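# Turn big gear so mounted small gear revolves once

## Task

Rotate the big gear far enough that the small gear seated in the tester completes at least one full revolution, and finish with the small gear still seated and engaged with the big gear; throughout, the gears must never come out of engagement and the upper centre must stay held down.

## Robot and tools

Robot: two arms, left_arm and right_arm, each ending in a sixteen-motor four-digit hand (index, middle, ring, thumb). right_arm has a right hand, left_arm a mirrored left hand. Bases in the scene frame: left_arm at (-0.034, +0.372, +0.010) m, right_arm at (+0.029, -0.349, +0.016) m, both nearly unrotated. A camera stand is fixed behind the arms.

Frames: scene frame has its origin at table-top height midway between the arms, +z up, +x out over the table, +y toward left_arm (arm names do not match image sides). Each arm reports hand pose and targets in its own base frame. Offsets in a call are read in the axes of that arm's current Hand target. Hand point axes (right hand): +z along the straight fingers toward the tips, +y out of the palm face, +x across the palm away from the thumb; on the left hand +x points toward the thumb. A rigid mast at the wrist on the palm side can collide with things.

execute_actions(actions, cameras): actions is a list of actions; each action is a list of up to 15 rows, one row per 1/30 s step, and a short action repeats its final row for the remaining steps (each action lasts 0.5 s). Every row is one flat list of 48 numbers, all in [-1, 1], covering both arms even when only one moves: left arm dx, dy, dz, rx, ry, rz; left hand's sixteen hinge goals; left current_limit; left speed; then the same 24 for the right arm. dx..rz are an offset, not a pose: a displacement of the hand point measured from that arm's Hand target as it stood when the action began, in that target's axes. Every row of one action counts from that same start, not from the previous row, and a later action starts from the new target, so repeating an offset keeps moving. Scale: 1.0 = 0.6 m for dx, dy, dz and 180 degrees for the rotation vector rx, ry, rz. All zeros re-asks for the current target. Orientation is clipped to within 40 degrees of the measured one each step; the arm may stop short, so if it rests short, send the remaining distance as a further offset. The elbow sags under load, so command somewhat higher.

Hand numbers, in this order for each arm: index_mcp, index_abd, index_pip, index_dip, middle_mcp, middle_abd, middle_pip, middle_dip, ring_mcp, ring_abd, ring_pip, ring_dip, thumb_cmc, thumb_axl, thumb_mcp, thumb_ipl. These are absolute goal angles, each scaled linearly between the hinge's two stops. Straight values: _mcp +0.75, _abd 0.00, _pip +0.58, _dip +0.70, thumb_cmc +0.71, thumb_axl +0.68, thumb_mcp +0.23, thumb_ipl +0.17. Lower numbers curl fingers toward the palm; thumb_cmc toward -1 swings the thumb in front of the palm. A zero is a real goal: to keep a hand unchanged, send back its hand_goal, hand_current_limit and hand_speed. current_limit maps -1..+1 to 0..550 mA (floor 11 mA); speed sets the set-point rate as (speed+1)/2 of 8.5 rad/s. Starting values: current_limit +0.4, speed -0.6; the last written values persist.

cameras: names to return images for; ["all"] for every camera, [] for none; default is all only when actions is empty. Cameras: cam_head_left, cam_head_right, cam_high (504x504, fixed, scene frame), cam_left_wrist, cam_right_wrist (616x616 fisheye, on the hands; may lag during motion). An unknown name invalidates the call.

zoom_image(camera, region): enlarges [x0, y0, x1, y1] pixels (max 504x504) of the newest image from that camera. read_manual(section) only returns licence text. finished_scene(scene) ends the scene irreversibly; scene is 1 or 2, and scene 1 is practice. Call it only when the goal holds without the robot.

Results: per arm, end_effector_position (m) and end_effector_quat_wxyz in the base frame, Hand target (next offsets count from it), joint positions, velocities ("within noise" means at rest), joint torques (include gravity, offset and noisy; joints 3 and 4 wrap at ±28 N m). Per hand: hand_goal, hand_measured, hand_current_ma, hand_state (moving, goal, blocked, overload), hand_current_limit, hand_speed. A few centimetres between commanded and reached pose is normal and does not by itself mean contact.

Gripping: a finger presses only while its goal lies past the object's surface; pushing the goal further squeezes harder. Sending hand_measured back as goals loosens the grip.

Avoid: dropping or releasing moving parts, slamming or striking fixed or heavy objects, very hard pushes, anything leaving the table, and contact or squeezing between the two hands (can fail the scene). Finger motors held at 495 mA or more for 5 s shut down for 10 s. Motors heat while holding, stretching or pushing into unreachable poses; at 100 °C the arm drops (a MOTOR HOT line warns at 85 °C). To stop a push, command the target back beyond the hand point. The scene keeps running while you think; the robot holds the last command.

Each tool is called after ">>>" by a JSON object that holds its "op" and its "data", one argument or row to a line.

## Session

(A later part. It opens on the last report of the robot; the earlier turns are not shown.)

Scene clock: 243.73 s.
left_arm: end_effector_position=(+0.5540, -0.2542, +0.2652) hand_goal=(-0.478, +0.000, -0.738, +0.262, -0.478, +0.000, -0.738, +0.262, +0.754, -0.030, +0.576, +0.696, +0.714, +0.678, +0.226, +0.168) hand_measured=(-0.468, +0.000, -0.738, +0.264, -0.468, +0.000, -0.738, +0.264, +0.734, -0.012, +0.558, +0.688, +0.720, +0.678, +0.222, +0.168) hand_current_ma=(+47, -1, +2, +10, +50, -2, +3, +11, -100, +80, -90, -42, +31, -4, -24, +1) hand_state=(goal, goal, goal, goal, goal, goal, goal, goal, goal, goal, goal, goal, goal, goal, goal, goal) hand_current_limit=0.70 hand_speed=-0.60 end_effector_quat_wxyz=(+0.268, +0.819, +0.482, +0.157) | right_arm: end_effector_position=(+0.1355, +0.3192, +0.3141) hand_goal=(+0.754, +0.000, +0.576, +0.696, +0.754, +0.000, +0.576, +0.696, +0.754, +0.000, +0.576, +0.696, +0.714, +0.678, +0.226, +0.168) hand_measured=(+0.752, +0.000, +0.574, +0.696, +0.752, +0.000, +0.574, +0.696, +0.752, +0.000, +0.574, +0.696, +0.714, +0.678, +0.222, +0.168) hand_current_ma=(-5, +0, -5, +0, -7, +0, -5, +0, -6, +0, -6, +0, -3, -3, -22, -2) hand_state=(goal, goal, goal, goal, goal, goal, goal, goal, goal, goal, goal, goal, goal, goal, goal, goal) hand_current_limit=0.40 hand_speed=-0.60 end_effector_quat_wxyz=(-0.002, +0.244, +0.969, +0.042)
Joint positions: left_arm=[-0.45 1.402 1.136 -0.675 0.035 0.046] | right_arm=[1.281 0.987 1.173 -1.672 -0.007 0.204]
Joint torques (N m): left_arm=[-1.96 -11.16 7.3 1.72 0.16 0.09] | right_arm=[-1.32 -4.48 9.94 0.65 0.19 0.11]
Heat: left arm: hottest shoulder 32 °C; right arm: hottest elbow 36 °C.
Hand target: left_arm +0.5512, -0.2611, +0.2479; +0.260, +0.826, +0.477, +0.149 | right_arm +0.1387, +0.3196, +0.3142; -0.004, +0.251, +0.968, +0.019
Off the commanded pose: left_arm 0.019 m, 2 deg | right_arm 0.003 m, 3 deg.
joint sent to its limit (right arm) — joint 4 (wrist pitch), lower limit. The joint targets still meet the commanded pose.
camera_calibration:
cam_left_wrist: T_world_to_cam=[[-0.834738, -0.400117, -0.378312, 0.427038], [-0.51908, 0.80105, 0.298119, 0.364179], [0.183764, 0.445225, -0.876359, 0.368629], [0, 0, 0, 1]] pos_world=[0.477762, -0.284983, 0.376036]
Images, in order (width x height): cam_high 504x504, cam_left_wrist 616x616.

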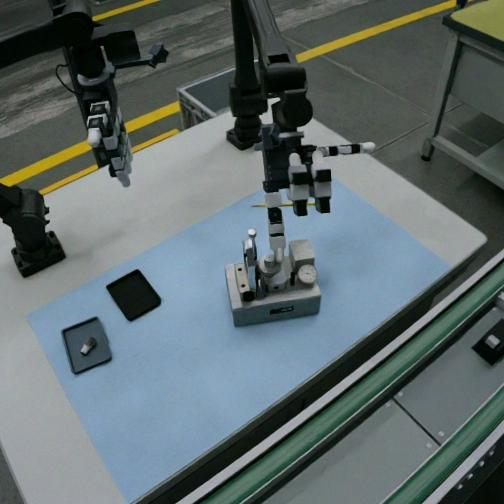

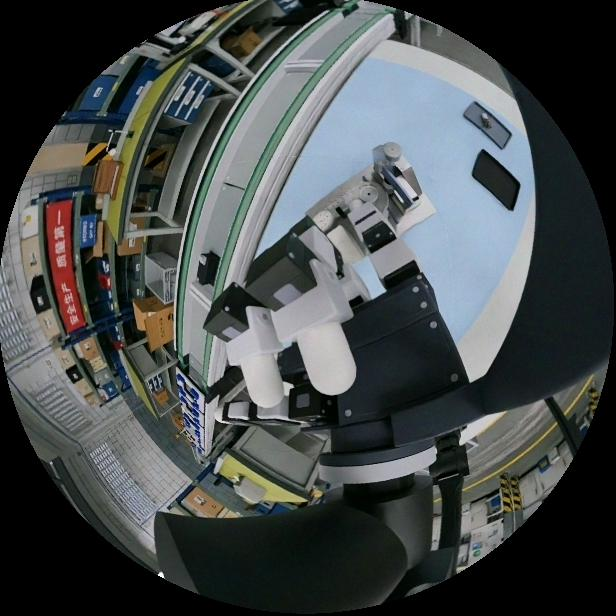

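>>> {"op": "execute_actions", "data": {
  "actions": [
    [[-0.002,0.0245,0.0172,0,0,0,-0.479,0,-0.738,0.261,-0.479,0,-0.738,0.261,0.754,-0.06,0.576,0.696,0.714,0.678,0.226,0.168,0.7,-0.6,0,0,0,0,0,0,0.754,0,0.576,0.696,0.754,0,0.576,0.696,0.754,0,0.576,0.696,0.714,0.678,0.226,0.168,0.4,-0.6]],
    [[0,0.0245,0.0172,0,0,0,-0.479,0,-0.738,0.261,-0.479,0,-0.738,0.261,0.754,-0.08,0.576,0.696,0.714,0.678,0.226,0.168,0.7,-0.6,0,0,0,0,0,0,0.754,0,0.576,0.696,0.754,0,0.576,0.696,0.754,0,0.576,0.696,0.714,0.678,0.226,0.168,0.4,-0.6]],
    [[0,0.0287,-0.041,0,0,0,-0.479,0,-0.738,0.261,-0.479,0,-0.738,0.261,0.754,-0.02,0.576,0.696,0.714,0.678,0.226,0.168,0.7,-0.6,0,0,0,0,0,0,0.754,0,0.576,0.696,0.754,0,0.576,0.696,0.754,0,0.576,0.696,0.714,0.678,0.226,0.168,0.4,-0.6]],
    [[0.002,-0.049,-0.0344,0,0,0,-0.479,0,-0.738,0.261,-0.479,0,-0.738,0.261,0.754,-0.02,0.576,0.696,0.714,0.678,0.226,0.168,0.7,-0.6,0,0,0,0,0,0,0.754,0,0.576,0.696,0.754,0,0.576,0.696,0.754,0,0.576,0.696,0.714,0.678,0.226,0.168,0.4,-0.6]],
    [[0,-0.0287,0.041,0,0,0,-0.479,0,-0.738,0.261,-0.479,0,-0.738,0.261,0.754,-0.03,0.576,0.696,0.714,0.678,0.226,0.168,0.7,-0.6,0,0,0,0,0,0,0.754,0,0.576,0.696,0.754,0,0.576,0.696,0.754,0,0.576,0.696,0.714,0.678,0.226,0.168,0.4,-0.6]]
  ],
  "cameras": ["cam_high","cam_left_wrist"]
}}

>>> {"op": "zoom_image", "data": {
  "camera": "cam_high",
  "region": [220, 210, 320, 310]
}}

>>> {"op": "zoom_image", "data": {
  "camera": "cam_left_wrist",
  "region": [320, 150, 420, 250]
}}

Scene clock: 249.00 s.
left_arm: end_effector_position=(+0.5539, -0.2544, +0.2654) hand_goal=(-0.478, +0.000, -0.738, +0.262, -0.478, +0.000, -0.738, +0.262, +0.754, -0.030, +0.576, +0.696, +0.714, +0.678, +0.226, +0.168) hand_measured=(-0.468, +0.000, -0.738, +0.264, -0.468, +0.000, -0.738, +0.264, +0.736, -0.008, +0.558, +0.688, +0.720, +0.678, +0.222, +0.168) hand_current_ma=(+47, -1, +2, +10, +50, -2, +2, +11, -93, +91, -87, -41, +32, -4, -26, +1) hand_state=(goal, goal, goal, goal, goal, goal, goal, goal, goal, blocked, goal, goal, goal, goal, goal, goal) hand_current_limit=0.70 hand_speed=-0.60 end_effector_quat_wxyz=(+0.268, +0.819, +0.482, +0.157) | right_arm: end_effector_position=(+0.1355, +0.3192, +0.3141) hand_goal=(+0.754, +0.000, +0.576, +0.696, +0.754, +0.000, +0.576, +0.696, +0.754, +0.000, +0.576, +0.696, +0.714, +0.678, +0.226, +0.168) hand_measured=(+0.752, +0.000, +0.574, +0.696, +0.752, +0.000, +0.574, +0.696, +0.752, +0.000, +0.574, +0.696, +0.714, +0.678, +0.222, +0.168) hand_current_ma=(-5, +0, -5, +0, -7, +0, -5, +0, -6, +0, -6, +0, -3, -3, -22, -2) hand_state=(goal, goal, goal, goal, goal, goal, goal, goal, goal, goal, goal, goal, goal, goal, goal, goal) hand_current_limit=0.40 hand_speed=-0.60 end_effector_quat_wxyz=(-0.002, +0.244, +0.969, +0.042)
Joint positions: left_arm=[-0.451 1.401 1.136 -0.675 0.035 0.044] | right_arm=[1.281 0.987 1.173 -1.672 -0.007 0.204]
Joint torques (N m): left_arm=[-1.96 -10.99 7.23 1.7 0.17 0.11] | right_arm=[-1.26 -4.54 9.94 0.66 0.2 0.1]
Heat: left arm: hottest shoulder 32 °C; right arm: hottest elbow 36 °C.
Hand target: left_arm +0.5513, -0.2611, +0.2481; +0.260, +0.826, +0.477, +0.149 | right_arm +0.1387, +0.3196, +0.3142; -0.004, +0.251, +0.968, +0.019
Off the commanded pose: left_arm 0.019 m, 2 deg | right_arm 0.003 m, 3 deg.
joint sent to its limit (right arm) — joint 4 (wrist pitch), lower limit. The joint targets still meet the commanded pose.
camera_calibration:
cam_left_wrist: T_world_to_cam=[[-0.834414, -0.400977, -0.378114, 0.426432], [-0.519675, 0.800902, 0.297479, 0.364628], [0.18355, 0.444718, -0.876662, 0.369089], [0, 0, 0, 1]] pos_world=[0.477563, -0.285182, 0.376337]
Images, in order (width x height): cam_high 504x504, cam_left_wrist 616x616.

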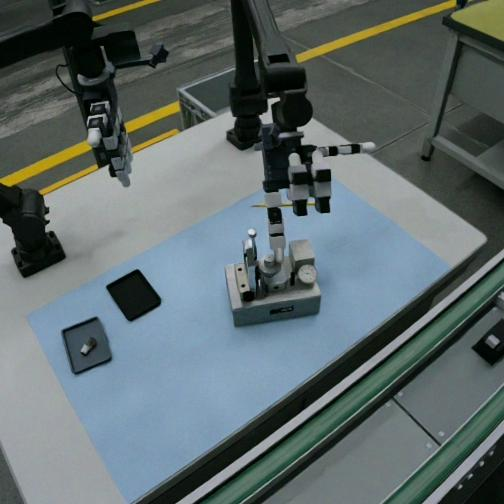

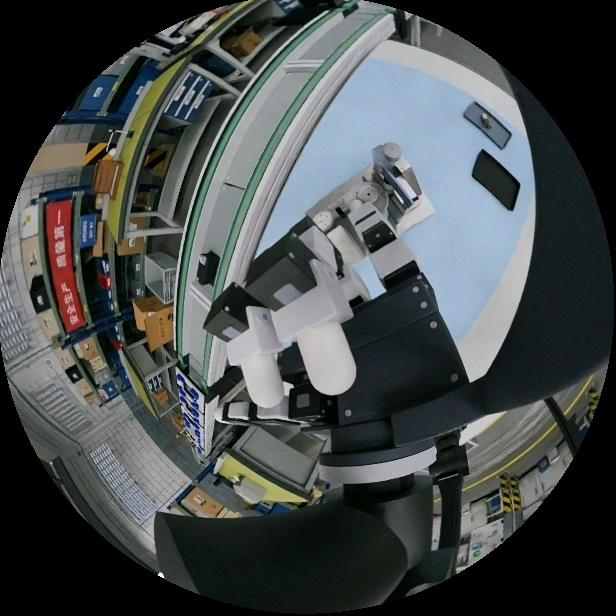

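Scaled by 5.040.

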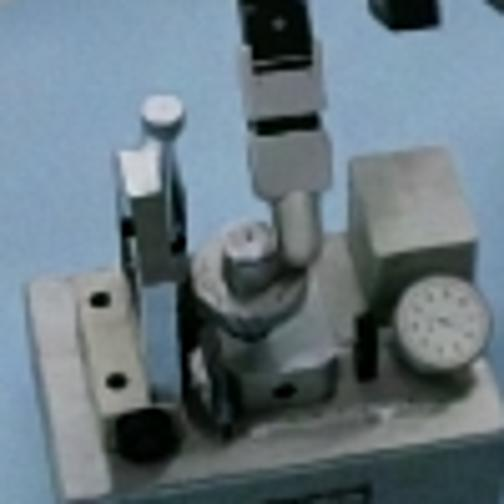

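Scaled by 5.040 from the camera's 616x616 image, which has a finer 880x880 frame.

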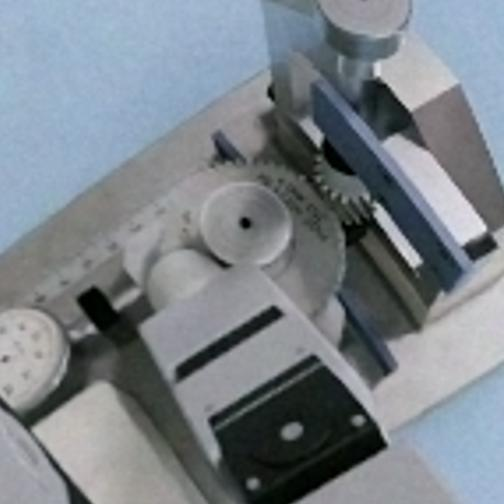

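>>> {"op": "execute_actions", "data": {
  "actions": [
    [[-0.002,0.0245,0.0172,0,0,0,-0.479,0,-0.738,0.261,-0.479,0,-0.738,0.261,0.754,-0.06,0.576,0.696,0.714,0.678,0.226,0.168,0.7,-0.6,0,0,0,0,0,0,0.754,0,0.576,0.696,0.754,0,0.576,0.696,0.754,0,0.576,0.696,0.714,0.678,0.226,0.168,0.4,-0.6]],
    [[0,0.0245,0.0172,0,0,0,-0.479,0,-0.738,0.261,-0.479,0,-0.738,0.261,0.754,-0.08,0.576,0.696,0.714,0.678,0.226,0.168,0.7,-0.6,0,0,0,0,0,0,0.754,0,0.576,0.696,0.754,0,0.576,0.696,0.754,0,0.576,0.696,0.714,0.678,0.226,0.168,0.4,-0.6]],
    [[0,0.0287,-0.041,0,0,0,-0.479,0,-0.738,0.261,-0.479,0,-0.738,0.261,0.754,-0.02,0.576,0.696,0.714,0.678,0.226,0.168,0.7,-0.6,0,0,0,0,0,0,0.754,0,0.576,0.696,0.754,0,0.576,0.696,0.754,0,0.576,0.696,0.714,0.678,0.226,0.168,0.4,-0.6]],
    [[0.002,-0.049,-0.0344,0,0,0,-0.479,0,-0.738,0.261,-0.479,0,-0.738,0.261,0.754,-0.02,0.576,0.696,0.714,0.678,0.226,0.168,0.7,-0.6,0,0,0,0,0,0,0.754,0,0.576,0.696,0.754,0,0.576,0.696,0.754,0,0.576,0.696,0.714,0.678,0.226,0.168,0.4,-0.6]],
    [[0,-0.0287,0.041,0,0,0,-0.479,0,-0.738,0.261,-0.479,0,-0.738,0.261,0.754,-0.03,0.576,0.696,0.714,0.678,0.226,0.168,0.7,-0.6,0,0,0,0,0,0,0.754,0,0.576,0.696,0.754,0,0.576,0.696,0.754,0,0.576,0.696,0.714,0.678,0.226,0.168,0.4,-0.6]]
  ],
  "cameras": ["cam_left_wrist"]
}}

>>> {"op": "zoom_image", "data": {
  "camera": "cam_left_wrist",
  "region": [320, 150, 420, 250]
}}

Scene clock: 255.23 s.
left_arm: end_effector_position=(+0.5538, -0.2545, +0.2656) hand_goal=(-0.478, +0.000, -0.738, +0.262, -0.478, +0.000, -0.738, +0.262, +0.754, -0.030, +0.576, +0.696, +0.714, +0.678, +0.226, +0.168) hand_measured=(-0.468, +0.000, -0.738, +0.264, -0.468, +0.000, -0.738, +0.264, +0.738, -0.008, +0.560, +0.688, +0.720, +0.678, +0.222, +0.168) hand_current_ma=(+47, -1, +2, +10, +49, -2, +2, +11, -87, +97, -83, -40, +32, -4, -27, +1) hand_state=(goal, goal, goal, goal, goal, goal, goal, goal, goal, blocked, goal, goal, goal, goal, goal, goal) hand_current_limit=0.70 hand_speed=-0.60 end_effector_quat_wxyz=(+0.268, +0.819, +0.483, +0.157) | right_arm: end_effector_position=(+0.1355, +0.3192, +0.3141) hand_goal=(+0.754, +0.000, +0.576, +0.696, +0.754, +0.000, +0.576, +0.696, +0.754, +0.000, +0.576, +0.696, +0.714, +0.678, +0.226, +0.168) hand_measured=(+0.752, +0.000, +0.574, +0.696, +0.752, +0.000, +0.574, +0.696, +0.752, +0.000, +0.574, +0.696, +0.714, +0.678, +0.222, +0.168) hand_current_ma=(-5, +0, -5, +0, -7, +0, -5, +0, -6, +0, -6, +0, -3, -3, -22, -2) hand_state=(goal, goal, goal, goal, goal, goal, goal, goal, goal, goal, goal, goal, goal, goal, goal, goal) hand_current_limit=0.40 hand_speed=-0.60 end_effector_quat_wxyz=(-0.002, +0.244, +0.969, +0.042)
Joint positions: left_arm=[-0.451 1.401 1.137 -0.675 0.035 0.043] | right_arm=[1.281 0.987 1.173 -1.672 -0.007 0.204]
Joint torques (N m): left_arm=[-1.73 -10.99 7.27 1.7 0.19 0.11] | right_arm=[-1.32 -4.48 9.94 0.66 0.2 0.11]
Heat: left arm: hottest shoulder 31 °C; right arm: hottest elbow 36 °C.
Hand target: left_arm +0.5513, -0.2611, +0.2481; +0.260, +0.826, +0.477, +0.149 | right_arm +0.1387, +0.3196, +0.3142; -0.004, +0.251, +0.968, +0.019
Off the commanded pose: left_arm 0.019 m, 2 deg | right_arm 0.003 m, 3 deg.
joint sent to its limit (right arm) — joint 4 (wrist pitch), lower limit. The joint targets still meet the commanded pose.
camera_calibration:
cam_left_wrist: T_world_to_cam=[[-0.834375, -0.401605, -0.377534, 0.426014], [-0.51995, 0.800805, 0.297261, 0.364864], [0.182949, 0.444326, -0.876986, 0.369518], [0, 0, 0, 1]] pos_world=[0.477563, -0.285282, 0.376437]
Images, in order (width x height): cam_left_wrist 616x616.

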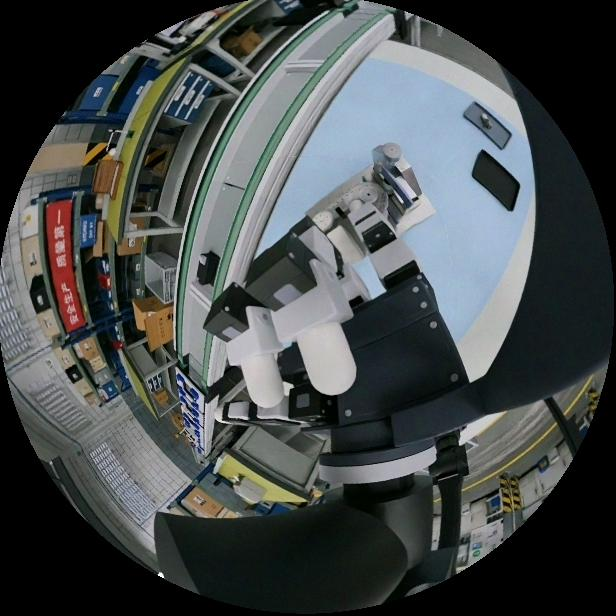

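Scaled by 5.040 from the camera's 616x616 image, which has a finer 880x880 frame.

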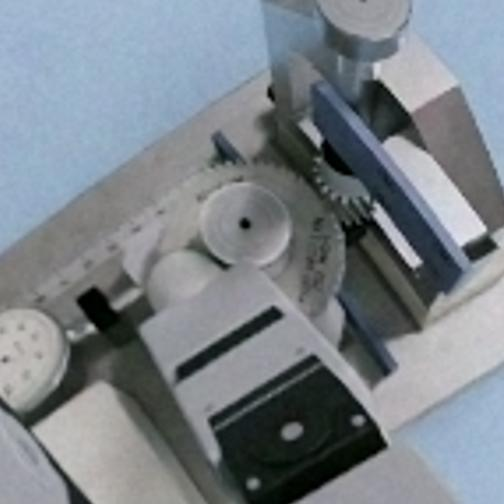

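>>> {"op": "execute_actions", "data": {
  "actions": [
    [[-0.002,0.0245,0.0172,0,0,0,-0.479,0,-0.738,0.261,-0.479,0,-0.738,0.261,0.754,-0.06,0.576,0.696,0.714,0.678,0.226,0.168,0.7,-0.6,0,0,0,0,0,0,0.754,0,0.576,0.696,0.754,0,0.576,0.696,0.754,0,0.576,0.696,0.714,0.678,0.226,0.168,0.4,-0.6]],
    [[0,0.0245,0.0172,0,0,0,-0.479,0,-0.738,0.261,-0.479,0,-0.738,0.261,0.754,-0.08,0.576,0.696,0.714,0.678,0.226,0.168,0.7,-0.6,0,0,0,0,0,0,0.754,0,0.576,0.696,0.754,0,0.576,0.696,0.754,0,0.576,0.696,0.714,0.678,0.226,0.168,0.4,-0.6]],
    [[0,0.0287,-0.041,0,0,0,-0.479,0,-0.738,0.261,-0.479,0,-0.738,0.261,0.754,-0.02,0.576,0.696,0.714,0.678,0.226,0.168,0.7,-0.6,0,0,0,0,0,0,0.754,0,0.576,0.696,0.754,0,0.576,0.696,0.754,0,0.576,0.696,0.714,0.678,0.226,0.168,0.4,-0.6]],
    [[0.002,-0.049,-0.0344,0,0,0,-0.479,0,-0.738,0.261,-0.479,0,-0.738,0.261,0.754,-0.02,0.576,0.696,0.714,0.678,0.226,0.168,0.7,-0.6,0,0,0,0,0,0,0.754,0,0.576,0.696,0.754,0,0.576,0.696,0.754,0,0.576,0.696,0.714,0.678,0.226,0.168,0.4,-0.6]],
    [[0,-0.0287,0.041,0,0,0,-0.479,0,-0.738,0.261,-0.479,0,-0.738,0.261,0.754,-0.03,0.576,0.696,0.714,0.678,0.226,0.168,0.7,-0.6,0,0,0,0,0,0,0.754,0,0.576,0.696,0.754,0,0.576,0.696,0.754,0,0.576,0.696,0.714,0.678,0.226,0.168,0.4,-0.6]]
  ],
  "cameras": ["cam_left_wrist"]
}}

>>> {"op": "zoom_image", "data": {
  "camera": "cam_left_wrist",
  "region": [320, 150, 420, 250]
}}

Scene clock: 259.67 s.
left_arm: end_effector_position=(+0.5540, -0.2544, +0.2654) hand_goal=(-0.478, +0.000, -0.738, +0.262, -0.478, +0.000, -0.738, +0.262, +0.754, -0.030, +0.576, +0.696, +0.714, +0.678, +0.226, +0.168) hand_measured=(-0.468, +0.000, -0.738, +0.264, -0.468, +0.000, -0.738, +0.264, +0.736, -0.008, +0.558, +0.688, +0.720, +0.678, +0.222, +0.168) hand_current_ma=(+47, -1, +2, +10, +49, -2, +2, +11, -92, +97, -85, -40, +33, -4, -28, +1) hand_state=(goal, goal, goal, goal, goal, goal, goal, goal, goal, blocked, goal, goal, goal, goal, goal, goal) hand_current_limit=0.70 hand_speed=-0.60 end_effector_quat_wxyz=(+0.268, +0.819, +0.483, +0.157) | right_arm: end_effector_position=(+0.1355, +0.3192, +0.3141) hand_goal=(+0.754, +0.000, +0.576, +0.696, +0.754, +0.000, +0.576, +0.696, +0.754, +0.000, +0.576, +0.696, +0.714, +0.678, +0.226, +0.168) hand_measured=(+0.752, +0.000, +0.574, +0.696, +0.752, +0.000, +0.574, +0.696, +0.752, +0.000, +0.574, +0.696, +0.714, +0.678, +0.222, +0.168) hand_current_ma=(-5, +0, -5, +0, -7, +0, -5, +0, -6, +0, -6, +0, -3, -3, -22, -2) hand_state=(goal, goal, goal, goal, goal, goal, goal, goal, goal, goal, goal, goal, goal, goal, goal, goal) hand_current_limit=0.40 hand_speed=-0.60 end_effector_quat_wxyz=(-0.002, +0.244, +0.969, +0.042)
Joint positions: left_arm=[-0.451 1.402 1.137 -0.675 0.034 0.042] | right_arm=[1.281 0.987 1.173 -1.672 -0.007 0.204]
Joint torques (N m): left_arm=[-1.96 -11.11 7.27 1.7 0.19 0.12] | right_arm=[-1.26 -4.54 9.92 0.66 0.2 0.1]
Heat: left arm: hottest shoulder 31 °C; right arm: hottest elbow 36 °C.
Hand target: left_arm +0.5514, -0.2611, +0.2480; +0.260, +0.826, +0.477, +0.149 | right_arm +0.1387, +0.3196, +0.3142; -0.004, +0.251, +0.968, +0.019
Off the commanded pose: left_arm 0.019 m, 2 deg | right_arm 0.003 m, 3 deg.
joint sent to its limit (right arm) — joint 4 (wrist pitch), lower limit. The joint targets still meet the commanded pose.
camera_calibration:
cam_left_wrist: T_world_to_cam=[[-0.834035, -0.40238, -0.37746, 0.425732], [-0.520645, 0.800377, 0.297196, 0.365232], [0.182525, 0.444394, -0.877039, 0.369636], [0, 0, 0, 1]] pos_world=[0.477764, -0.285281, 0.376337]
Images, in order (width x height): cam_left_wrist 616x616.

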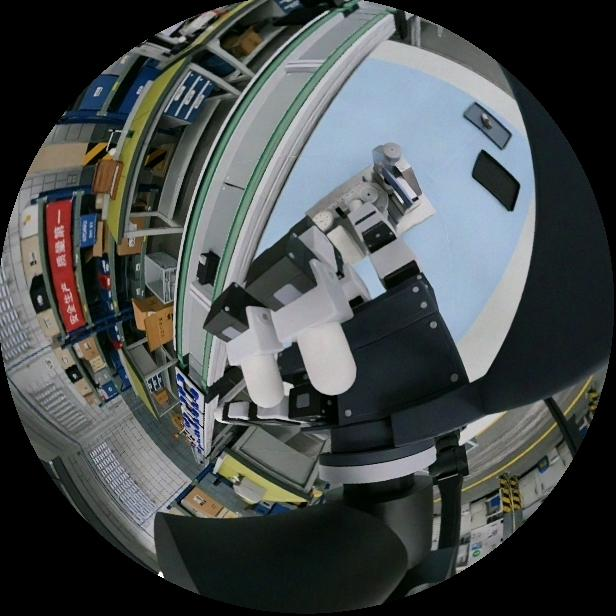

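Scaled by 5.040 from the camera's 616x616 image, which has a finer 880x880 frame.

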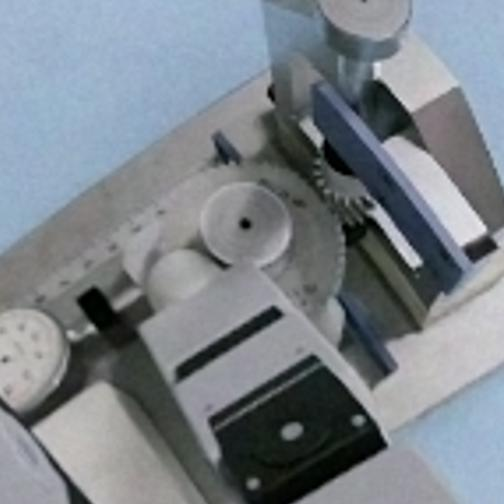

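>>> {"op": "execute_actions", "data": {
  "actions": [
    [[0,0.0287,-0.041,0,0,0,-0.479,0,-0.738,0.261,-0.479,0,-0.738,0.261,0.754,0,0.576,0.696,0.714,0.678,0.226,0.168,0.5,-0.6,0,0,0,0,0,0,0.754,0,0.576,0.696,0.754,0,0.576,0.696,0.754,0,0.576,0.696,0.714,0.678,0.226,0.168,0.4,-0.6]],
    [[0,0.0287,-0.082,0,0,0,-0.479,0,-0.738,0.261,-0.479,0,-0.738,0.261,0.754,0,0.576,0.696,0.714,0.678,0.226,0.168,0.5,-0.6,0,0,0,0,0,0,0.754,0,0.576,0.696,0.754,0,0.576,0.696,0.754,0,0.576,0.696,0.714,0.678,0.226,0.168,0.4,-0.6]],
    [[0,0,-0.08,0,0,0,-0.479,0,-0.738,0.261,-0.479,0,-0.738,0.261,0.754,0,0.576,0.696,0.714,0.678,0.226,0.168,0.5,-0.6,0,0,0,0,0,0,0.754,0,0.576,0.696,0.754,0,0.576,0.696,0.754,0,0.576,0.696,0.714,0.678,0.226,0.168,0.4,-0.6]]
  ],
  "cameras": ["all"]
}}

>>> {"op": "zoom_image", "data": {
  "camera": "cam_left_wrist",
  "region": [310, 120, 450, 260]
}}

Scene clock: 263.43 s.
left_arm: end_effector_position=(+0.5101, -0.2343, +0.3480) hand_goal=(-0.478, +0.000, -0.738, +0.262, -0.478, +0.000, -0.738, +0.262, +0.754, +0.000, +0.576, +0.696, +0.714, +0.678, +0.226, +0.168) hand_measured=(-0.468, +0.000, -0.738, +0.264, -0.468, +0.000, -0.738, +0.264, +0.756, +0.004, +0.574, +0.694, +0.720, +0.678, +0.222, +0.168) hand_current_ma=(+47, -1, +2, +10, +49, -2, +2, +11, +14, +13, -6, -12, +31, -4, -28, +1) hand_state=(goal, goal, goal, goal, goal, goal, goal, goal, goal, goal, goal, goal, goal, goal, goal, goal) hand_current_limit=0.50 hand_speed=-0.60 end_effector_quat_wxyz=(+0.249, +0.826, +0.486, +0.142) | right_arm: end_effector_position=(+0.1355, +0.3192, +0.3141) hand_goal=(+0.754, +0.000, +0.576, +0.696, +0.754, +0.000, +0.576, +0.696, +0.754, +0.000, +0.576, +0.696, +0.714, +0.678, +0.226, +0.168) hand_measured=(+0.752, +0.000, +0.574, +0.696, +0.752, +0.000, +0.574, +0.696, +0.752, +0.000, +0.574, +0.696, +0.714, +0.678, +0.222, +0.168) hand_current_ma=(-5, +0, -5, +0, -7, +0, -5, +0, -6, +0, -6, +0, -3, -3, -22, -2) hand_state=(goal, goal, goal, goal, goal, goal, goal, goal, goal, goal, goal, goal, goal, goal, goal, goal) hand_current_limit=0.40 hand_speed=-0.60 end_effector_quat_wxyz=(-0.002, +0.244, +0.969, +0.042)
Joint positions: left_arm=[-0.451 1.261 1.252 -0.981 0.039 0.045] | right_arm=[1.281 0.987 1.173 -1.672 -0.007 0.204]
Joint torques (N m): left_arm=[-1.49 -10.23 11.7 0.96 0.16 0.15] | right_arm=[-1.26 -4.54 9.94 0.66 0.2 0.1]
Heat: left arm: hottest shoulder 31 °C; right arm: hottest elbow 36 °C.
Hand target: left_arm +0.5156, -0.2402, +0.3677; +0.260, +0.826, +0.477, +0.149 | right_arm +0.1387, +0.3196, +0.3142; -0.004, +0.251, +0.968, +0.019
Off the commanded pose: left_arm 0.021 m, 2 deg | right_arm 0.003 m, 3 deg.
joint sent to its limit (right arm) — joint 4 (wrist pitch), lower limit. The joint targets still meet the commanded pose.
camera_calibration:
cam_left_wrist: T_world_to_cam=[[-0.852679, -0.391127, -0.346349, 0.429703], [-0.502144, 0.796541, 0.336709, 0.277601], [0.144185, 0.461022, -0.875597, 0.464062], [0, 0, 0, 1]] pos_world=[0.438884, -0.266995, 0.461687]
cam_right_wrist: T_world_to_cam=[[0.985394, 0.170245, 0.00386853, -0.154307], [0.121608, -0.719416, 0.683851, -0.0500392], [0.119205, -0.673393, -0.729611, 0.551876], [0, 0, 0, 1]] pos_world=[0.0923518, 0.3619, 0.437471]

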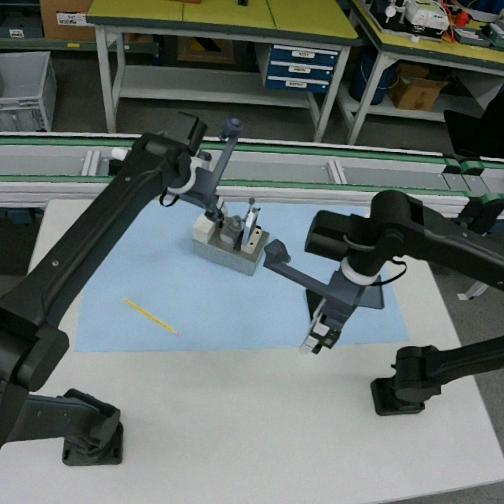

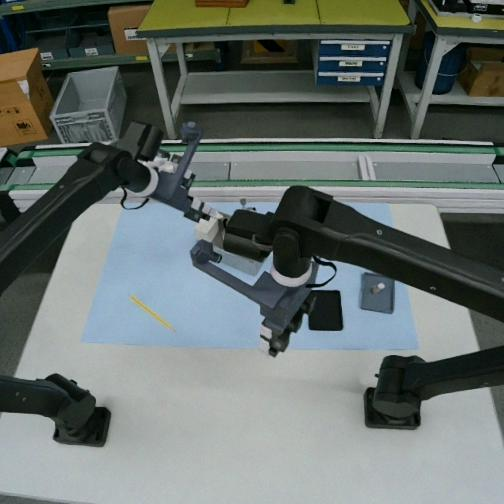

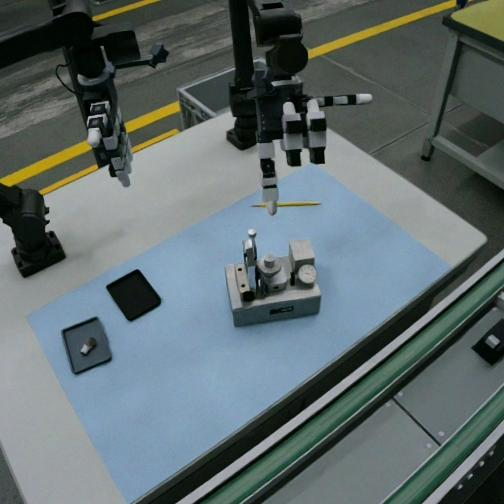

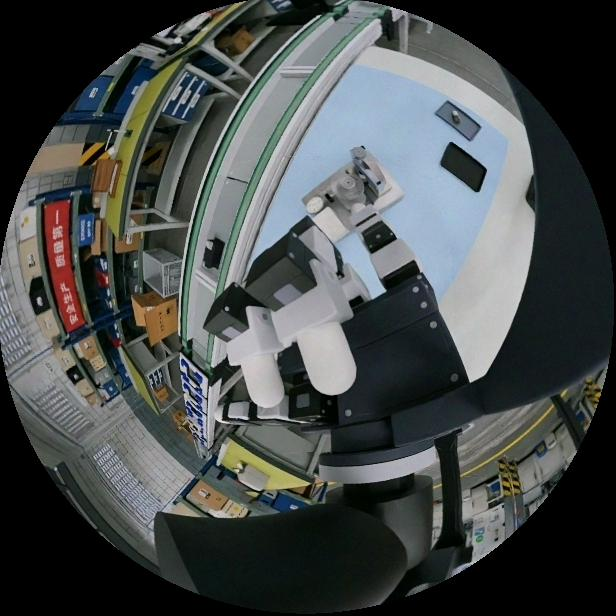

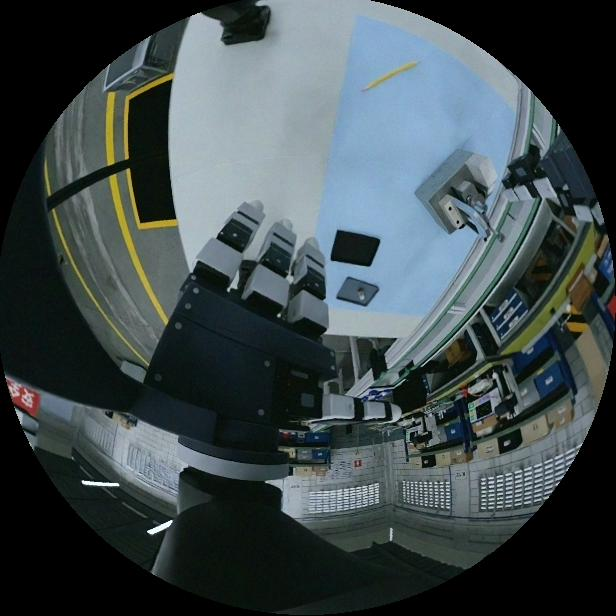

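Scaled by 3.600 from the camera's 616x616 image, which has a finer 880x880 frame.

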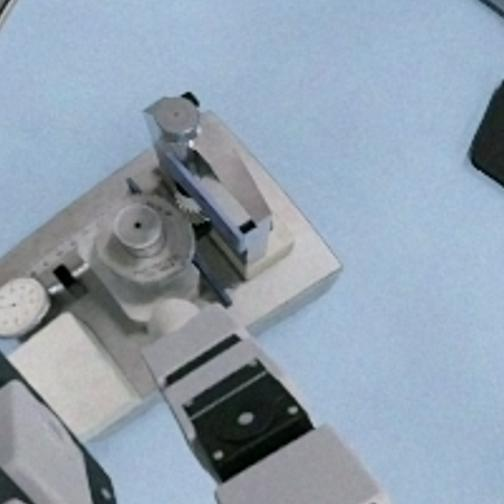

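>>> {"op": "finished_scene", "data": {
  "scene": 1
}}

The scene is finished: the task was done.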